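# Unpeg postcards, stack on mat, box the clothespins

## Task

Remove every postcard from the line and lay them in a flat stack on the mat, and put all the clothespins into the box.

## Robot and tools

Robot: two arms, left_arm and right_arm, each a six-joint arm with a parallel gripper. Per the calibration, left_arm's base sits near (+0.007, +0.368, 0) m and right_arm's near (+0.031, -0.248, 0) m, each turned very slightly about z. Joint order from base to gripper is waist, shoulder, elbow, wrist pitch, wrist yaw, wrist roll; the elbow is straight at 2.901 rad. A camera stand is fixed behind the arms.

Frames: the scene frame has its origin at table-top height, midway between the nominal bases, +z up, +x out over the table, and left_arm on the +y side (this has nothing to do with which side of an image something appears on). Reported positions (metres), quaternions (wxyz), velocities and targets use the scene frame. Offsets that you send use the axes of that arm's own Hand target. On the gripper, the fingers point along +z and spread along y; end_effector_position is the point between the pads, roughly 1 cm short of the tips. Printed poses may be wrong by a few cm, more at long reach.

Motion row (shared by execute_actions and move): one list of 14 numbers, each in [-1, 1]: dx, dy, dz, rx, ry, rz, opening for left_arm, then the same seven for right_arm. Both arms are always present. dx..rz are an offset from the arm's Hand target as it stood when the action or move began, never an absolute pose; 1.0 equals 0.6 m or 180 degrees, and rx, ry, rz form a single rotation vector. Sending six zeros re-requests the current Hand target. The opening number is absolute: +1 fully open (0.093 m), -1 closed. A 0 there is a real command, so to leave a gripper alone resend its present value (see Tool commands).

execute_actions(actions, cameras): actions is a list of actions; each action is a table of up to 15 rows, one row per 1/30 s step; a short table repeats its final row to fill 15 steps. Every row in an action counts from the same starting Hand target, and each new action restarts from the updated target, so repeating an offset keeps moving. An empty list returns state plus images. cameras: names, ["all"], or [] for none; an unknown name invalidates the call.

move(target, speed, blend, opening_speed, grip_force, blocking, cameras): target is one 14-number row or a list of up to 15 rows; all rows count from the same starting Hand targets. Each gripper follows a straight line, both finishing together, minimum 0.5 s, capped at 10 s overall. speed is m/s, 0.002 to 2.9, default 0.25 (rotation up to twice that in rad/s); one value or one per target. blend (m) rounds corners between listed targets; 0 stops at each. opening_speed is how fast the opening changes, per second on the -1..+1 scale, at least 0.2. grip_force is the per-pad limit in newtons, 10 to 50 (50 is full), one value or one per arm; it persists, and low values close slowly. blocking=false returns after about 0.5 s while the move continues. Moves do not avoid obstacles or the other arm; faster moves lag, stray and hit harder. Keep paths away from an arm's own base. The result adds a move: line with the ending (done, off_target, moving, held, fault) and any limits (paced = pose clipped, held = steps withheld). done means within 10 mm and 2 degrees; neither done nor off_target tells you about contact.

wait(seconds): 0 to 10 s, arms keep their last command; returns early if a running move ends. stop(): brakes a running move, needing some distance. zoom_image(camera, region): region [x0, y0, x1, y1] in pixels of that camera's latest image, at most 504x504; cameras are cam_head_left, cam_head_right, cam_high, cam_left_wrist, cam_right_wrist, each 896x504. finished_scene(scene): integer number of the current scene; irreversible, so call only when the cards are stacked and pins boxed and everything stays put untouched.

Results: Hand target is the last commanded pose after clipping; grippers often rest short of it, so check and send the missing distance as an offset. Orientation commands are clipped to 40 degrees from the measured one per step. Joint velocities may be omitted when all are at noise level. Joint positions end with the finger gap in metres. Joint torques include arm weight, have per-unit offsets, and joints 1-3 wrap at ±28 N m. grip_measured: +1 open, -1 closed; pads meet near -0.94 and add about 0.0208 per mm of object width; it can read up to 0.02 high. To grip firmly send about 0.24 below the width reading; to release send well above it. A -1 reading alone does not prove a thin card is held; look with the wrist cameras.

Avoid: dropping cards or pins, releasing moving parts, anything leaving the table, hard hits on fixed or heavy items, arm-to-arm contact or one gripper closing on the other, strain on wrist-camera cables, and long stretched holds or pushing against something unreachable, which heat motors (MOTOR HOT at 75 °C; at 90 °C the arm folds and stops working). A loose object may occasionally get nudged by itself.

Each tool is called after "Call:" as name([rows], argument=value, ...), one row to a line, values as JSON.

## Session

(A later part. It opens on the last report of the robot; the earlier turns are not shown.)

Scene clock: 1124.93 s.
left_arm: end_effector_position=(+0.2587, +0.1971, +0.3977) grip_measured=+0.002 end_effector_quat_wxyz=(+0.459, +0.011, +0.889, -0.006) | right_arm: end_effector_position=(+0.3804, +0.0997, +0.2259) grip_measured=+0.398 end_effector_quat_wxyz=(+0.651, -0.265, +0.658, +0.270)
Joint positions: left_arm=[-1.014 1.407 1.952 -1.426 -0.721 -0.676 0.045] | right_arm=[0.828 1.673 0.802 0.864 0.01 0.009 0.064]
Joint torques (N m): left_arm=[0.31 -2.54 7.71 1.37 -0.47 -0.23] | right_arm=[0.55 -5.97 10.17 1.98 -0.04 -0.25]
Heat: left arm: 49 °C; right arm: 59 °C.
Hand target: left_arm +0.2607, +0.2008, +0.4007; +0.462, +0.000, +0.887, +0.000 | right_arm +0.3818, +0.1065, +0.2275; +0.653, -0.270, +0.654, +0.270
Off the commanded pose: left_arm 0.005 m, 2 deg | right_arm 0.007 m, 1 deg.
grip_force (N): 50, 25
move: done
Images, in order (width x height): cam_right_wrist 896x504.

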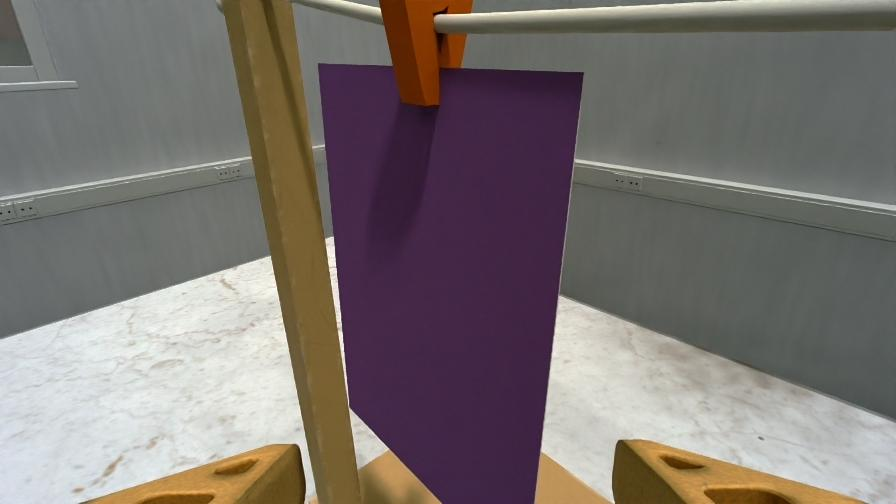

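Call:
move(target=[0,0,0,0,0,0,0,0,0.008,0.075,0,0,0,0.4], speed=0.1, cameras=["cam_right_wrist","cam_left_wrist"])

Scene clock: 1128.97 s.
left_arm: end_effector_position=(+0.2587, +0.1971, +0.3977) grip_measured=+0.002 end_effector_quat_wxyz=(+0.459, +0.011, +0.889, -0.006) | right_arm: end_effector_position=(+0.4080, +0.1351, +0.2321) grip_measured=+0.398 end_effector_quat_wxyz=(+0.657, -0.265, +0.650, +0.274)
Joint positions: left_arm=[-1.014 1.407 1.952 -1.426 -0.721 -0.676 0.045] | right_arm=[0.84 1.822 0.991 0.844 0.015 0.009 0.064]
Joint torques (N m): left_arm=[0.34 -2.56 7.72 1.38 -0.47 -0.23] | right_arm=[0.53 -7.21 10.4 1.82 0.02 -0.25]
Heat: left arm: 49 °C; right arm: 60 °C.
Hand target: left_arm +0.2607, +0.2008, +0.4007; +0.462, +0.000, +0.887, +0.000 | right_arm +0.4103, +0.1416, +0.2275; +0.653, -0.270, +0.654, +0.270
Off the commanded pose: left_arm 0.005 m, 2 deg | right_arm 0.008 m, 1 deg.
grip_force (N): 50, 25
move: done
Images, in order (width x height): cam_left_wrist 896x504, cam_right_wrist 896x504.

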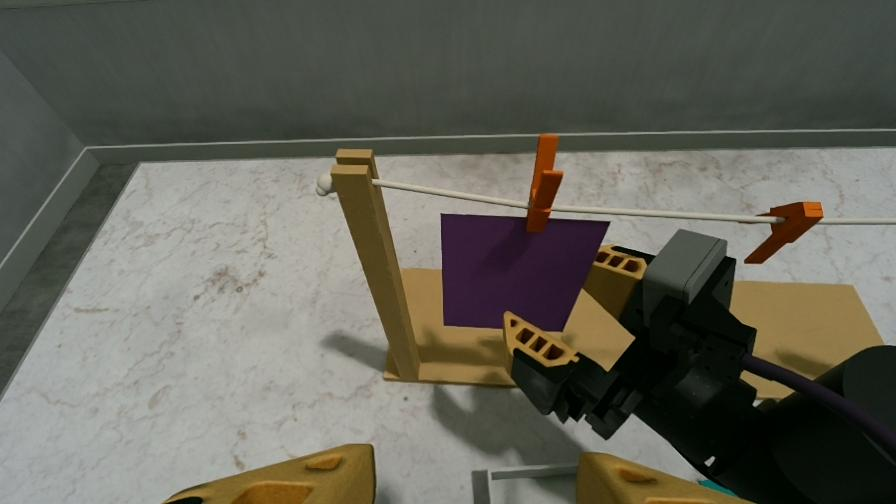

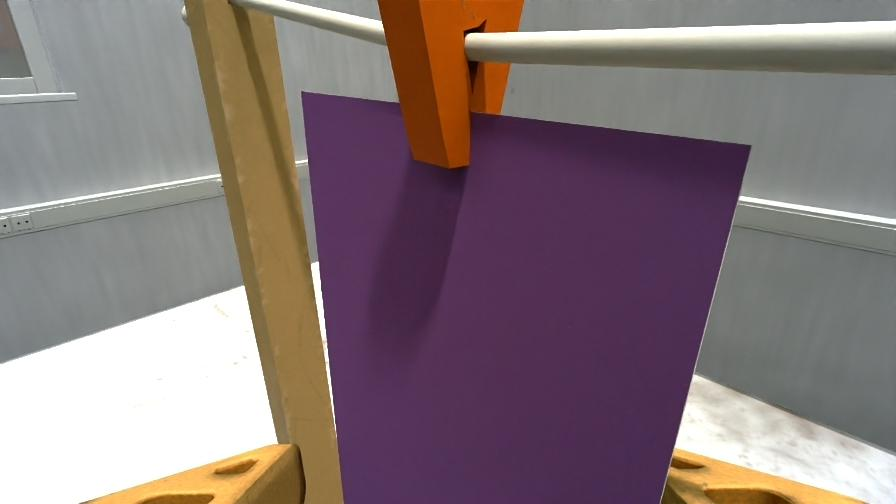

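Call:
move([
  [0,0,0,0,0,0,0,0,0.0943,-0.0943,0,0,0,0.4],
  [0,0,0,0,0,0,0,0.0342,0.0346,-0.128,-0.2455,0.0711,0.17,0.4],
], speed=0.12, cameras=["cam_right_wrist","cam_left_wrist"])

Scene clock: 1140.40 s.
left_arm: end_effector_position=(+0.2587, +0.1971, +0.3977) grip_measured=+0.002 end_effector_quat_wxyz=(+0.459, +0.011, +0.889, -0.006) | right_arm: end_effector_position=(+0.3352, +0.1010, +0.2069) grip_measured=+0.398 end_effector_quat_wxyz=(+0.337, -0.344, +0.621, +0.619)
Joint positions: left_arm=[-1.014 1.407 1.952 -1.426 -0.721 -0.676 0.045] | right_arm=[0.575 1.823 0.895 0.915 -1.044 0.555 0.064]
Joint torques (N m): left_arm=[0.36 -2.56 7.71 1.38 -0.47 -0.22] | right_arm=[-0.4 -6.6 9.46 1.76 -0.11 -0.12]
Heat: left arm: 49 °C; right arm: 62 °C.
Hand target: left_arm +0.2607, +0.2008, +0.4007; +0.462, +0.000, +0.887, +0.000 | right_arm +0.3412, +0.1022, +0.2072; +0.339, -0.343, +0.619, +0.620
Off the commanded pose: left_arm 0.005 m, 2 deg | right_arm 0.006 m, 0 deg.
grip_force (N): 50, 25
move: done
Images, in order (width x height): cam_left_wrist 896x504, cam_right_wrist 896x504.

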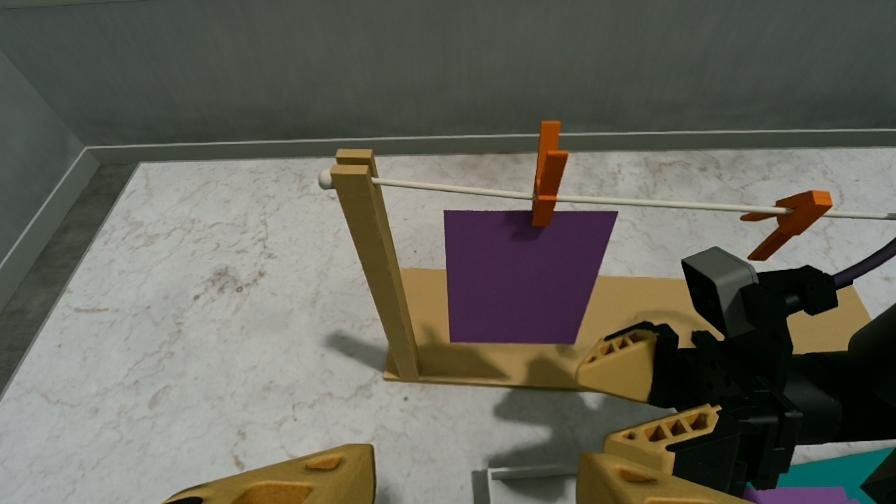

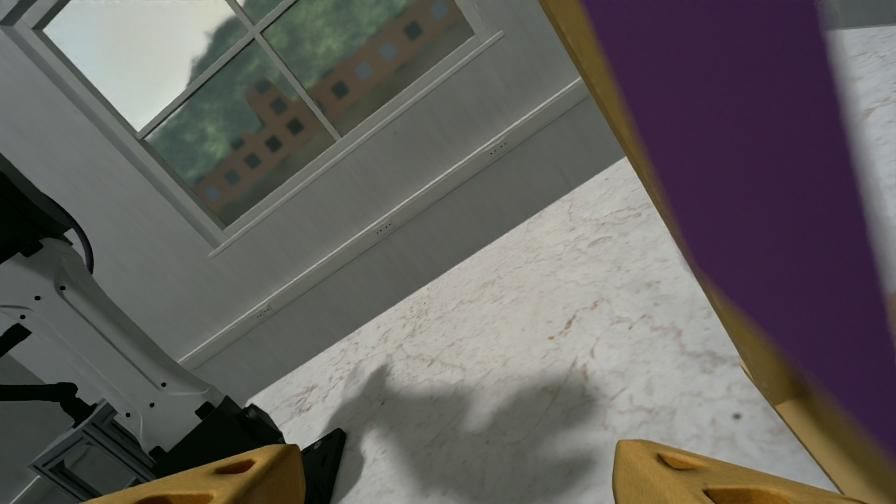

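Call:
move(target=[0,0,0,0,0,0,0,-0.0293,-0.003,-0.0317,0.2455,-0.0711,-0.17,0.4], speed=0.12, cameras=["cam_right_wrist"])

Scene clock: 1151.60 s.
left_arm: end_effector_position=(+0.2587, +0.1971, +0.3977) grip_measured=+0.002 end_effector_quat_wxyz=(+0.459, +0.011, +0.889, -0.006) | right_arm: end_effector_position=(+0.3556, +0.0853, +0.2151) grip_measured=+0.398 end_effector_quat_wxyz=(+0.645, -0.270, +0.660, +0.274)
Joint positions: left_arm=[-1.014 1.407 1.952 -1.426 -0.721 -0.676 0.045] | right_arm=[0.844 1.595 0.678 0.899 0.01 0.013 0.064]
Joint torques (N m): left_arm=[0.32 -2.52 7.71 1.37 -0.46 -0.23] | right_arm=[0.54 -8.49 6.8 2.04 0.11 -0.31]
Heat: left arm: 49 °C; right arm: 63 °C.
Hand target: left_arm +0.2607, +0.2008, +0.4007; +0.462, +0.000, +0.887, +0.000 | right_arm +0.3523, +0.0832, +0.2210; +0.653, -0.270, +0.654, +0.270
Off the commanded pose: left_arm 0.005 m, 2 deg | right_arm 0.007 m, 1 deg.
grip_force (N): 50, 25
move: done
Images, in order (width x height): cam_right_wrist 896x504.

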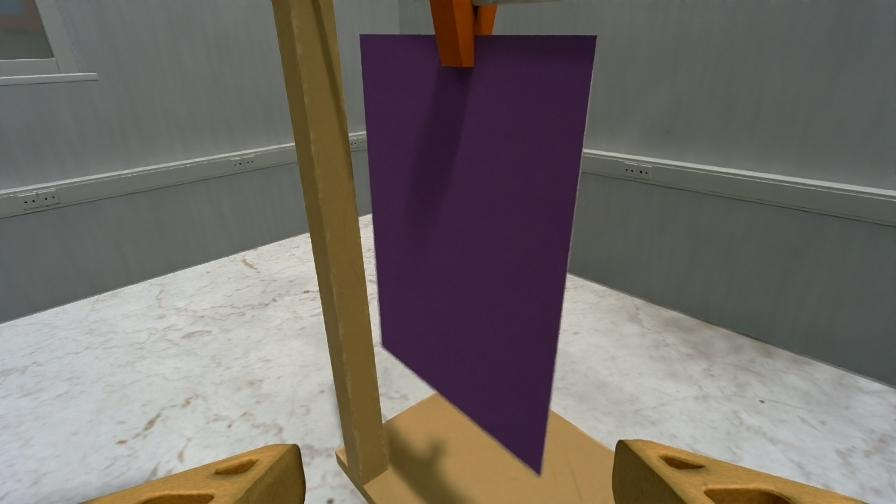

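Call:
execute_actions(actions=[])

Scene clock: 1170.83 s.
left_arm: end_effector_position=(+0.2587, +0.1971, +0.3977) grip_measured=+0.002 end_effector_quat_wxyz=(+0.459, +0.011, +0.889, -0.006) | right_arm: end_effector_position=(+0.3557, +0.0853, +0.2152) grip_measured=+0.398 end_effector_quat_wxyz=(+0.645, -0.270, +0.660, +0.274)
Joint positions: left_arm=[-1.014 1.407 1.952 -1.426 -0.721 -0.676 0.045] | right_arm=[0.844 1.595 0.678 0.899 0.011 0.013 0.064]
Joint velocities: within noise
Joint torques (N m): left_arm=[0.32 -2.58 7.69 1.37 -0.48 -0.23] | right_arm=[0.54 -8.47 6.78 2.06 0.1 -0.29]
Heat: left arm: 48 °C; right arm: 61 °C.
Hand target: left_arm +0.2607, +0.2008, +0.4007; +0.462, +0.000, +0.887, +0.000 | right_arm +0.3522, +0.0832, +0.2210; +0.653, -0.270, +0.654, +0.270
Tool commands: left_gripper/opening=+0.0 right_gripper/opening=+0.4
Off the commanded pose: left_arm 0.005 m, 2 deg | right_arm 0.007 m, 1 deg.
grip_force (N): 50, 25

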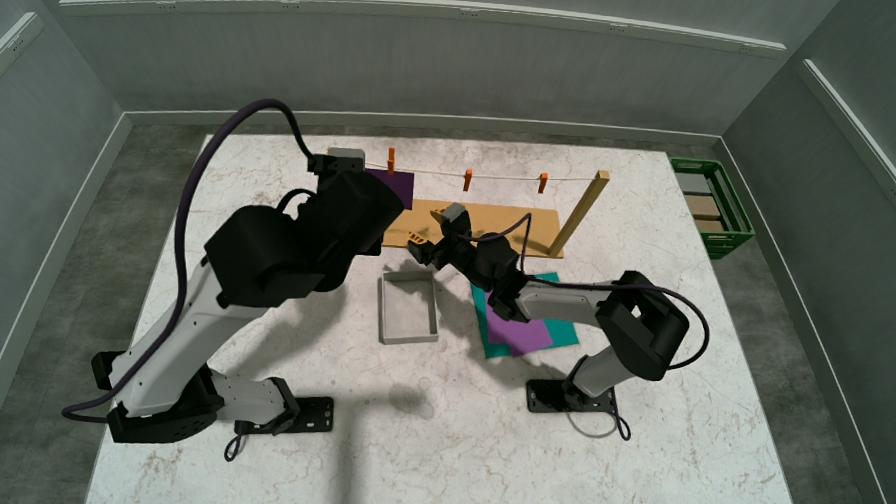

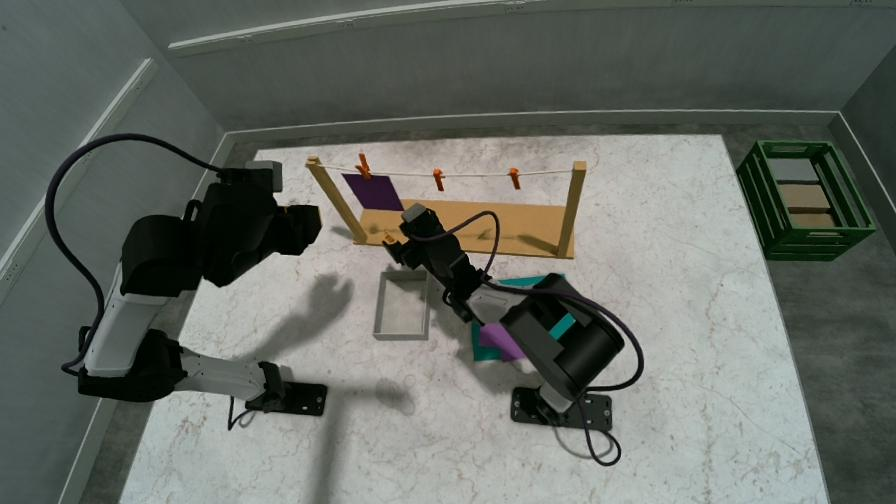

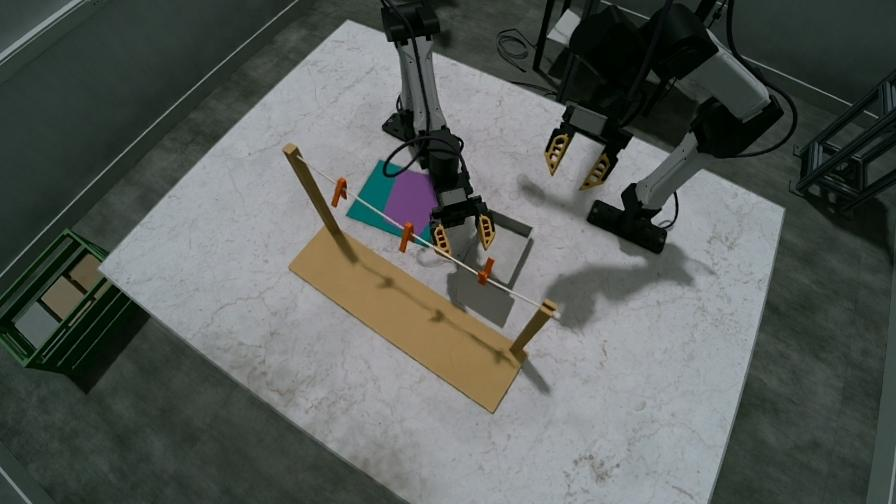

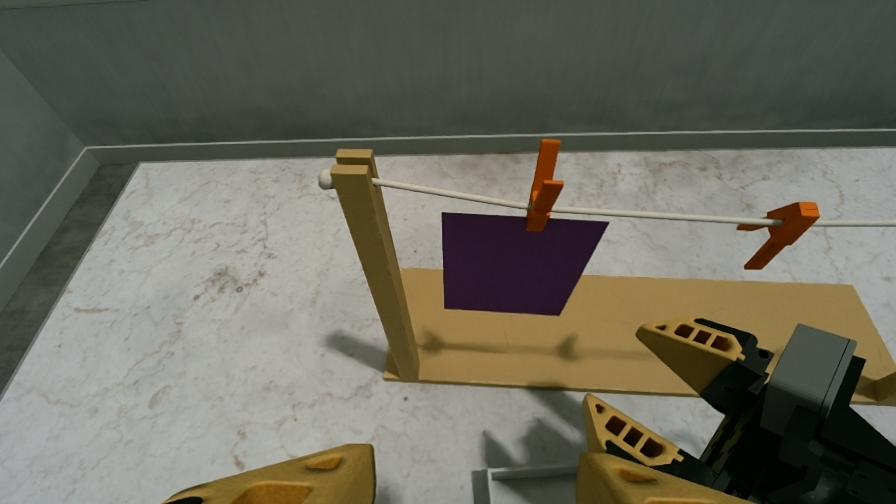

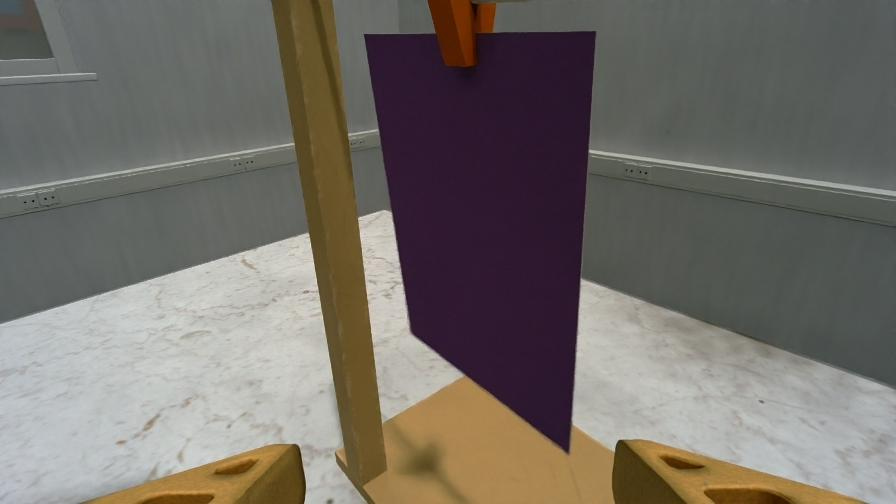

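Call:
move(target=[0,0,0,0,0,0,0,0,0.004,0.1,0,0,0,0.4], speed=0.08, cameras=["cam_right_wrist"])

Scene clock: 1175.17 s.
left_arm: end_effector_position=(+0.2587, +0.1971, +0.3977) grip_measured=+0.002 end_effector_quat_wxyz=(+0.459, +0.011, +0.889, -0.006) | right_arm: end_effector_position=(+0.3899, +0.1219, +0.2252) grip_measured=+0.398 end_effector_quat_wxyz=(+0.655, -0.266, +0.650, +0.278)
Joint positions: left_arm=[-1.014 1.407 1.952 -1.426 -0.721 -0.676 0.045] | right_arm=[0.846 1.764 0.884 0.894 0.014 0.013 0.064]
Joint torques (N m): left_arm=[0.35 -2.54 7.68 1.37 -0.48 -0.22] | right_arm=[0.58 -6.61 10.09 1.81 0.09 -0.3]
Heat: left arm: 48 °C; right arm: 61 °C.
Hand target: left_arm +0.2607, +0.2008, +0.4007; +0.462, +0.000, +0.887, +0.000 | right_arm +0.3931, +0.1273, +0.2211; +0.653, -0.270, +0.654, +0.270
Off the commanded pose: left_arm 0.005 m, 2 deg | right_arm 0.007 m, 1 deg.
grip_force (N): 50, 25
move: done
Images, in order (width x height): cam_right_wrist 896x504.

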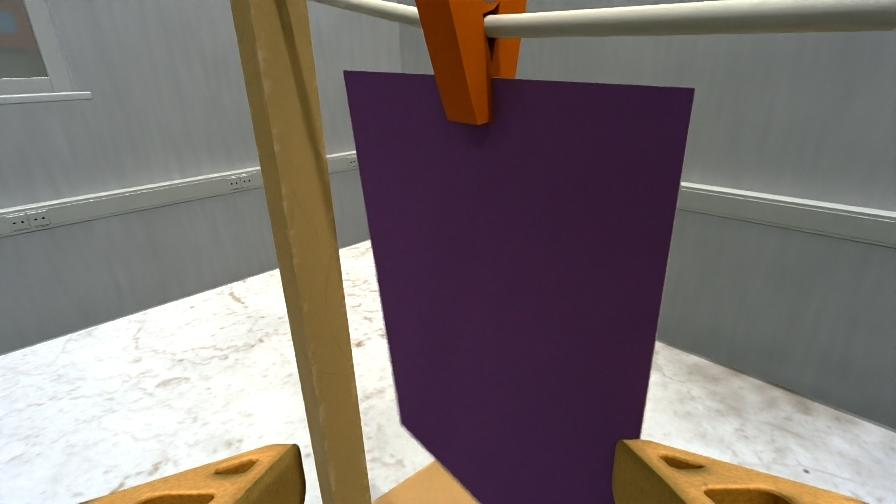

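Call:
move(target=[0,0,0,0,0,0,0,0,-0.012,0,0,0,0,0.9], speed=0.08, opening_speed=0.8, cameras=["cam_right_wrist","cam_head_right"])

Scene clock: 1183.23 s.
left_arm: end_effector_position=(+0.2587, +0.1971, +0.3977) grip_measured=+0.002 end_effector_quat_wxyz=(+0.459, +0.011, +0.889, -0.006) | right_arm: end_effector_position=(+0.3923, +0.1195, +0.2250) grip_measured=+0.898 end_effector_quat_wxyz=(+0.656, -0.265, +0.651, +0.276)
Joint positions: left_arm=[-1.014 1.407 1.952 -1.426 -0.721 -0.676 0.045] | right_arm=[0.839 1.764 0.884 0.894 0.012 0.013 0.088]
Joint torques (N m): left_arm=[0.35 -2.58 7.72 1.37 -0.48 -0.22] | right_arm=[-0.44 -6.67 10.09 1.83 -0.08 -0.29]
Heat: left arm: 48 °C; right arm: 63 °C.
Hand target: left_arm +0.2607, +0.2008, +0.4007; +0.462, +0.000, +0.887, +0.000 | right_arm +0.3982, +0.1221, +0.2211; +0.653, -0.270, +0.654, +0.270
Off the commanded pose: left_arm 0.005 m, 2 deg | right_arm 0.007 m, 1 deg.
grip_force (N): 50, 25
move: done
Images, in order (width x height): cam_head_right 896x504, cam_right_wrist 896x504.

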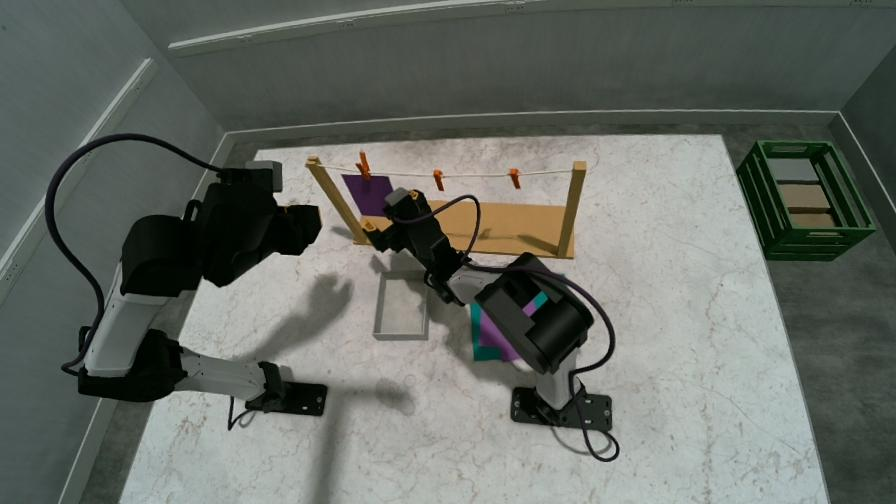

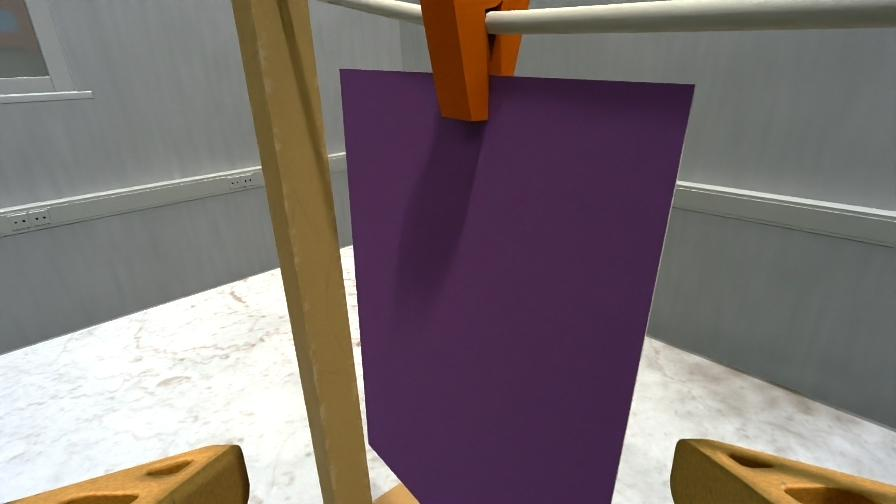

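Call:
move([
  [0,0,0,0,0,0,0,0,-0.017,0,0,0,0,0.9],
  [0,0,0,0,0,0,0,0,-0.017,0.05,0,0,0,0.9],
], speed=0.06, cameras=["cam_right_wrist","cam_head_right"])

Scene clock: 1187.57 s.
left_arm: end_effector_position=(+0.2587, +0.1971, +0.3977) grip_measured=+0.002 end_effector_quat_wxyz=(+0.459, +0.011, +0.889, -0.006) | right_arm: end_effector_position=(+0.4209, +0.1330, +0.2262) grip_measured=+0.898 end_effector_quat_wxyz=(+0.656, -0.264, +0.650, +0.276)
Joint positions: left_arm=[-1.014 1.407 1.952 -1.426 -0.721 -0.676 0.045] | right_arm=[0.81 1.861 1.014 0.861 -0.017 0.013 0.088]
Joint torques (N m): left_arm=[0.39 -2.55 7.72 1.38 -0.47 -0.22] | right_arm=[-0.29 -7.51 10.3 1.85 -0.07 -0.28]
Heat: left arm: 48 °C; right arm: 64 °C.
Hand target: left_arm +0.2607, +0.2008, +0.4007; +0.462, +0.000, +0.887, +0.000 | right_arm +0.4265, +0.1362, +0.2211; +0.653, -0.270, +0.654, +0.270
Off the commanded pose: left_arm 0.005 m, 2 deg | right_arm 0.008 m, 1 deg.
grip_force (N): 50, 25
move: done
Images, in order (width x height): cam_head_right 896x504, cam_right_wrist 896x504.

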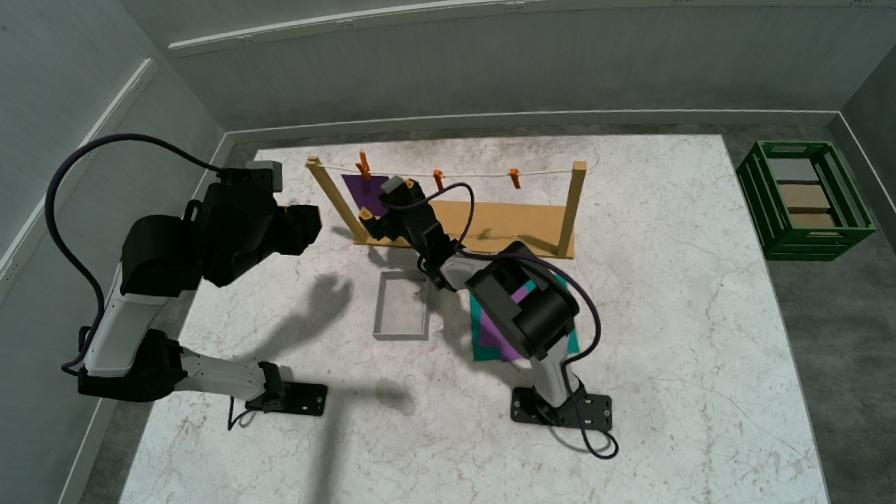

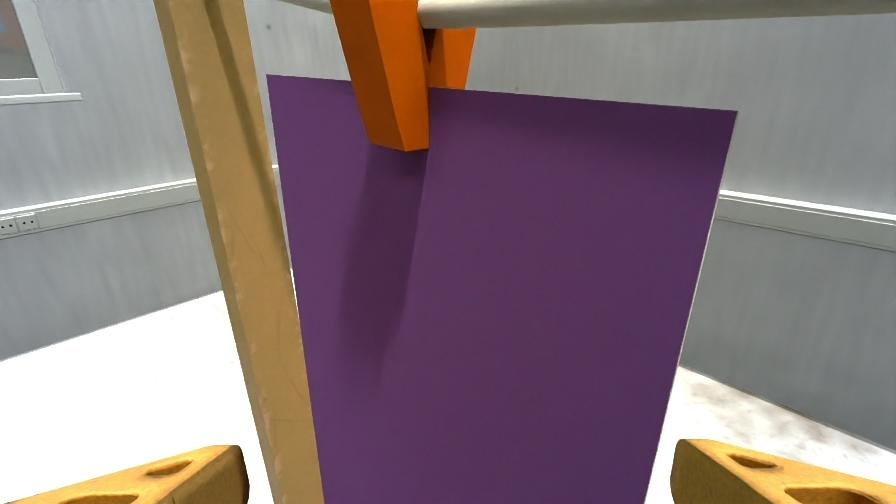

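Call:
move(target=[0,0,0,0,0,0,0,0,-0.005,0.035,0,0,0,0.9], speed=0.06, cameras=["cam_right_wrist","cam_head_right"])

Scene clock: 1190.07 s.
left_arm: end_effector_position=(+0.2587, +0.1971, +0.3977) grip_measured=+0.002 end_effector_quat_wxyz=(+0.459, +0.011, +0.889, -0.006) | right_arm: end_effector_position=(+0.4369, +0.1466, +0.2272) grip_measured=+0.898 end_effector_quat_wxyz=(+0.657, -0.265, +0.650, +0.277)
Joint positions: left_arm=[-1.014 1.407 1.952 -1.426 -0.721 -0.676 0.045] | right_arm=[0.806 1.928 1.111 0.832 -0.022 0.013 0.088]
Joint torques (N m): left_arm=[0.35 -2.55 7.69 1.38 -0.48 -0.23] | right_arm=[-0.51 -8.1 10.47 1.84 -0.08 -0.28]
Heat: left arm: 48 °C; right arm: 64 °C.
Hand target: left_arm +0.2607, +0.2008, +0.4007; +0.462, +0.000, +0.887, +0.000 | right_arm +0.4436, +0.1489, +0.2210; +0.653, -0.270, +0.654, +0.270
Off the commanded pose: left_arm 0.005 m, 2 deg | right_arm 0.009 m, 1 deg.
grip_force (N): 50, 25
move: done
Images, in order (width x height): cam_head_right 896x504, cam_right_wrist 896x504.

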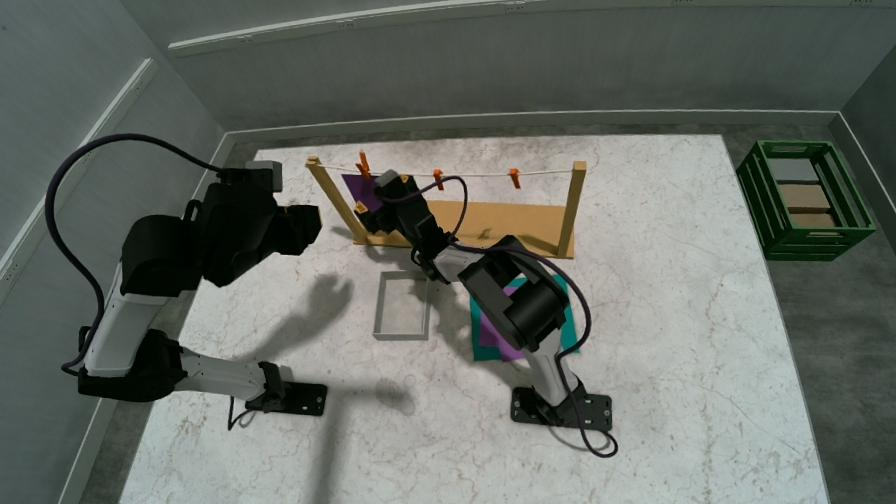

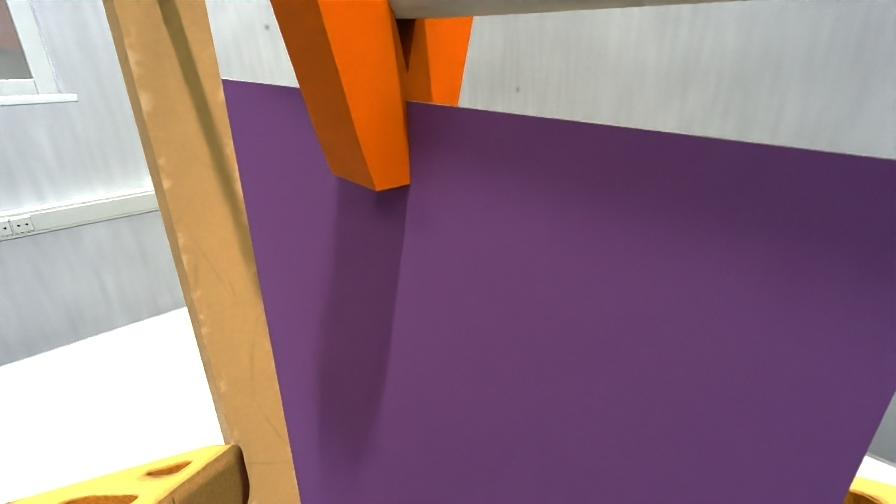

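Call:
move([
  [0,0,0,0,0,0,0,0,0,0,0,0,0,0.4],
  [0,0,0,0,0,0,0,0,0.12,-0.12,0,0,0,0.4],
], speed=0.08, opening_speed=0.8, cameras=["cam_right_wrist","cam_head_right","cam_left_wrist"])

Scene clock: 1202.40 s.
left_arm: end_effector_position=(+0.2587, +0.1971, +0.3977) grip_measured=+0.002 end_effector_quat_wxyz=(+0.459, +0.011, +0.889, -0.006) | right_arm: end_effector_position=(+0.3448, +0.1535, +0.2089) grip_measured=+0.402 end_effector_quat_wxyz=(+0.642, -0.274, +0.662, +0.272)
Joint positions: left_arm=[-1.014 1.407 1.952 -1.426 -0.721 -0.676 0.045] | right_arm=[1.004 1.766 0.855 0.882 0.168 0.013 0.064]
Joint torques (N m): left_arm=[0.34 -2.58 7.72 1.37 -0.47 -0.22] | right_arm=[0.32 -11.15 6.78 2.05 0.1 -0.27]
Heat: left arm: 48 °C; right arm: 63 °C.
Hand target: left_arm +0.2607, +0.2008, +0.4007; +0.462, +0.000, +0.887, +0.000 | right_arm +0.3418, +0.1490, +0.2211; +0.653, -0.270, +0.654, +0.270
Off the commanded pose: left_arm 0.005 m, 2 deg | right_arm 0.013 m, 2 deg.
grip_force (N): 50, 25
move: off_target (right_arm)
Images, in order (width x height): cam_head_right 896x504, cam_left_wrist 896x504, cam_right_wrist 896x504.

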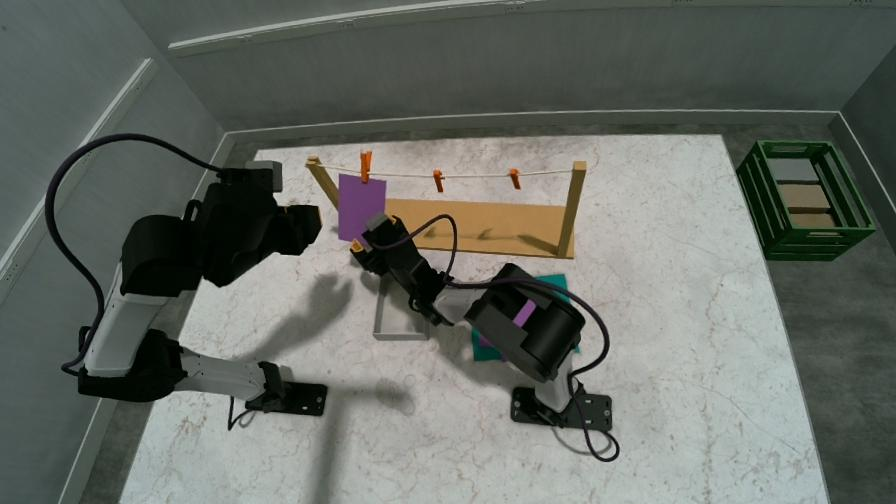

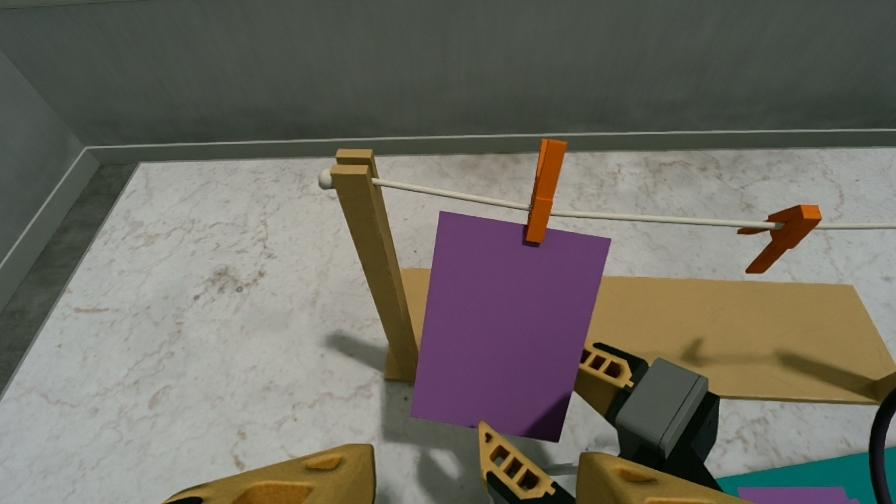

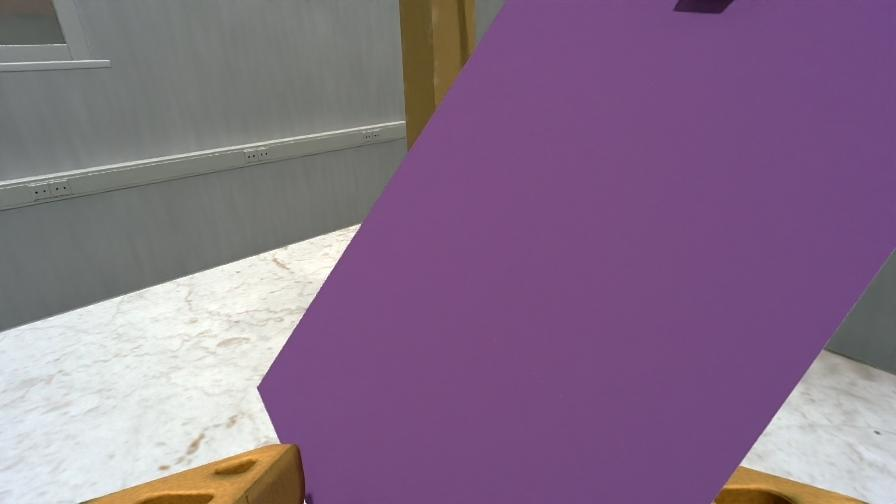

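Call:
move(target=[0,0,0,0,0,0,0,0.010,-0.046,-0.0504,-0.2455,0.0711,0.17,0.4], speed=0.1, cameras=["cam_right_wrist","cam_head_right","cam_left_wrist"])

Scene clock: 1210.40 s.
left_arm: end_effector_position=(+0.2587, +0.1971, +0.3977) grip_measured=+0.002 end_effector_quat_wxyz=(+0.459, +0.011, +0.889, -0.006) | right_arm: end_effector_position=(+0.3337, +0.1069, +0.2143) grip_measured=+0.402 end_effector_quat_wxyz=(+0.338, -0.344, +0.621, +0.618)
Joint positions: left_arm=[-1.014 1.407 1.952 -1.426 -0.721 -0.676 0.045] | right_arm=[0.592 1.81 0.915 0.881 -1.027 0.553 0.064]
Joint torques (N m): left_arm=[0.35 -2.55 7.72 1.38 -0.48 -0.22] | right_arm=[-0.51 -6.65 9.68 1.75 -0.12 -0.1]
Heat: left arm: 48 °C; right arm: 63 °C.
Hand target: left_arm +0.2607, +0.2008, +0.4007; +0.462, +0.000, +0.887, +0.000 | right_arm +0.3398, +0.1081, +0.2149; +0.339, -0.343, +0.619, +0.620
Off the commanded pose: left_arm 0.005 m, 2 deg | right_arm 0.006 m, 0 deg.
grip_force (N): 50, 25
move: done
Images, in order (width x height): cam_head_right 896x504, cam_left_wrist 896x504, cam_right_wrist 896x504.

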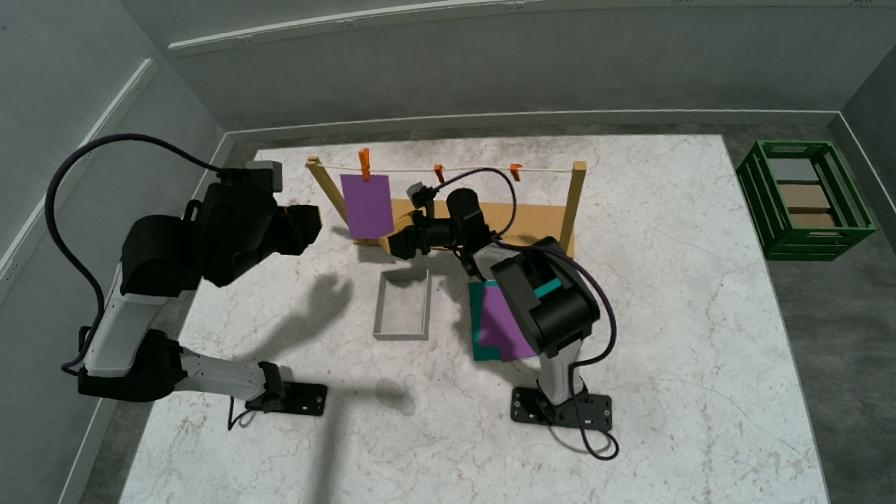

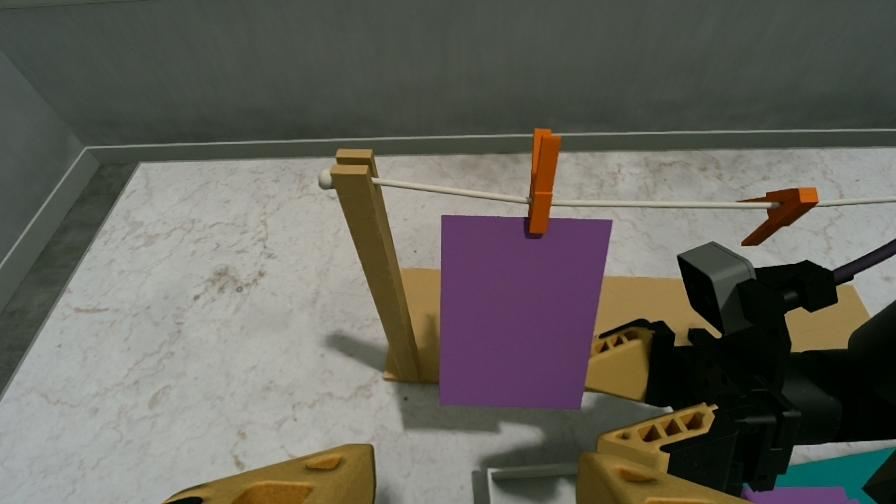

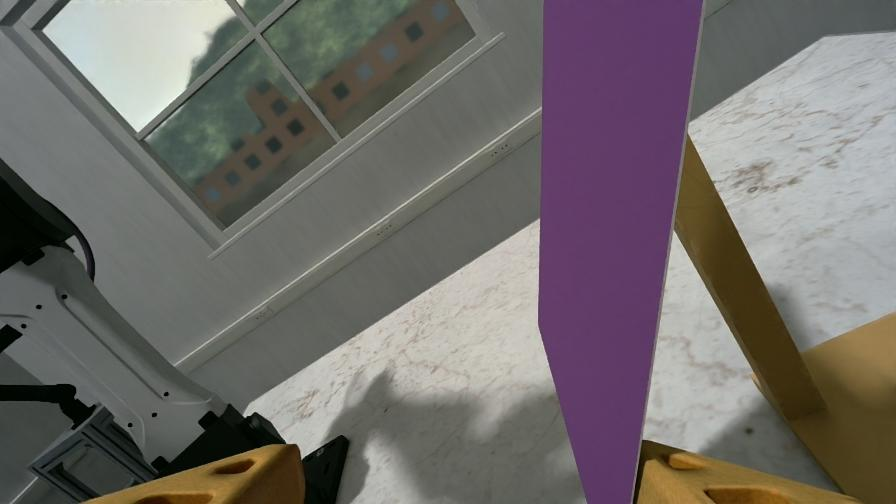

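Call:
move(target=[0,0,0,0,0,0,0,0,0,0.02,0,0,0,0.4], speed=0.06, cameras=["cam_right_wrist","cam_left_wrist"])

Call:
move(target=[0,0,0,0,0,0,0,0,0,0,0,0,0,-1], opening_speed=0.6, grip_force=[50,30], cameras=["cam_right_wrist","cam_left_wrist","cam_head_right"])

Scene clock: 1217.97 s.
left_arm: end_effector_position=(+0.2587, +0.1971, +0.3977) grip_measured=+0.002 end_effector_quat_wxyz=(+0.459, +0.011, +0.889, -0.006) | right_arm: end_effector_position=(+0.3350, +0.1149, +0.2152) grip_measured=+0.402 end_effector_quat_wxyz=(+0.338, -0.346, +0.618, +0.620)
Joint positions: left_arm=[-1.014 1.407 1.952 -1.426 -0.721 -0.676 0.045] | right_arm=[0.607 1.83 0.941 0.882 -1.018 0.555 0.064]
Joint torques (N m): left_arm=[0.31 -2.58 7.69 1.37 -0.47 -0.23] | right_arm=[0.46 -6.83 9.77 1.7 0.1 -0.1]
Heat: left arm: 48 °C; right arm: 63 °C.
Hand target: left_arm +0.2607, +0.2008, +0.4007; +0.462, +0.000, +0.887, +0.000 | right_arm +0.3397, +0.1201, +0.2149; +0.339, -0.343, +0.619, +0.620
Off the commanded pose: left_arm 0.005 m, 2 deg | right_arm 0.007 m, 0 deg.
grip_force (N): 50, 25
move: done
Images, in order (width x height): cam_left_wrist 896x504, cam_right_wrist 896x504.

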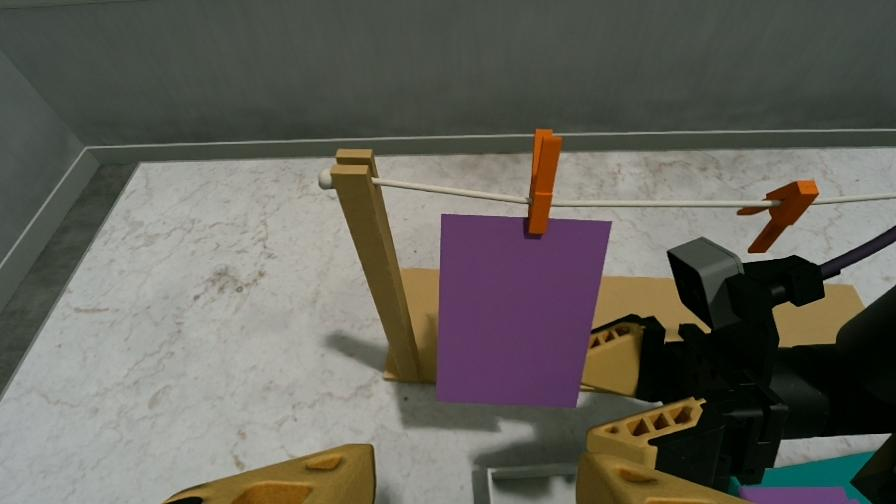

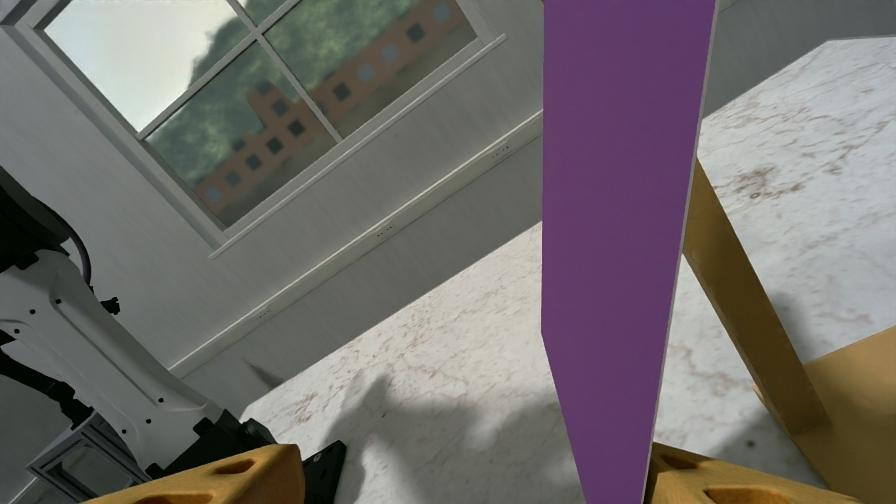

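Scene clock: 1222.03 s.
left_arm: end_effector_position=(+0.2587, +0.1971, +0.3977) grip_measured=+0.002 end_effector_quat_wxyz=(+0.459, +0.011, +0.889, -0.006) | right_arm: end_effector_position=(+0.3352, +0.1149, +0.2152) grip_measured=-0.989 end_effector_quat_wxyz=(+0.338, -0.346, +0.618, +0.620)
Joint positions: left_arm=[-1.014 1.407 1.952 -1.426 -0.721 -0.676 0.045] | right_arm=[0.607 1.83 0.941 0.882 -1.016 0.556 0]
Joint torques (N m): left_arm=[0.35 -2.52 7.69 1.37 -0.47 -0.22] | right_arm=[0.53 -6.86 9.74 1.71 0.05 -0.11]
Heat: left arm: 48 °C; right arm: 64 °C.
Hand target: left_arm +0.2607, +0.2008, +0.4007; +0.462, +0.000, +0.887, +0.000 | right_arm +0.3397, +0.1201, +0.2149; +0.339, -0.343, +0.619, +0.620
Off the commanded pose: left_arm 0.005 m, 2 deg | right_arm 0.007 m, 0 deg.
grip_force (N): 50, 30
move: done
Images, in order (width x height): cam_head_right 896x504, cam_left_wrist 896x504, cam_right_wrist 896x504.

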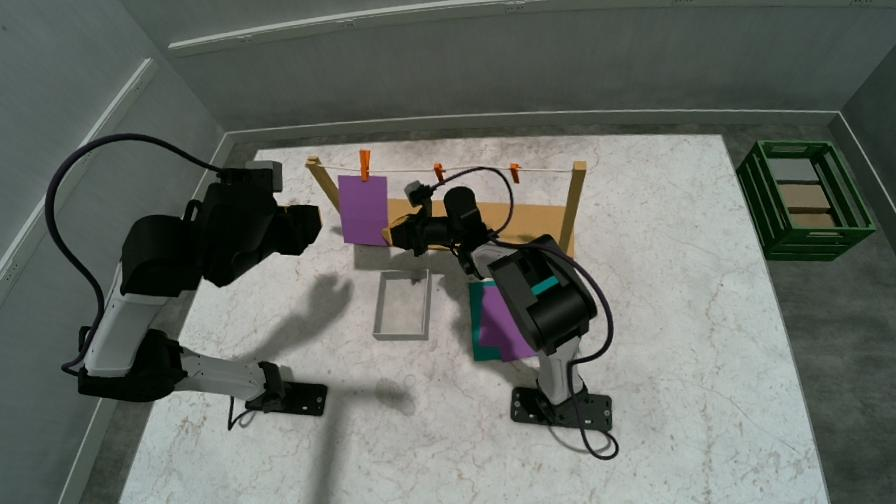

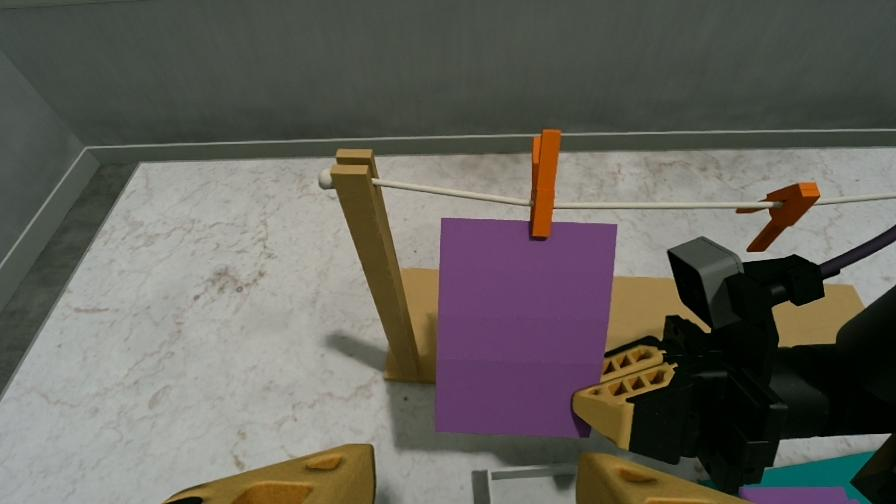

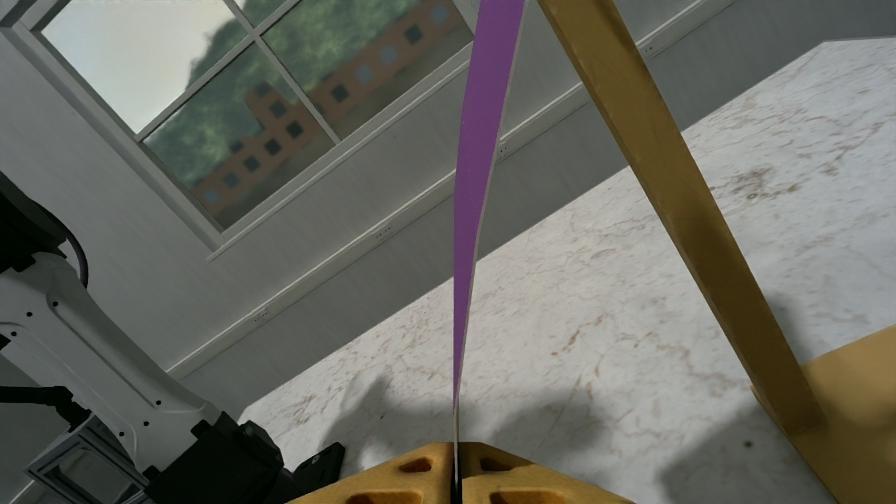

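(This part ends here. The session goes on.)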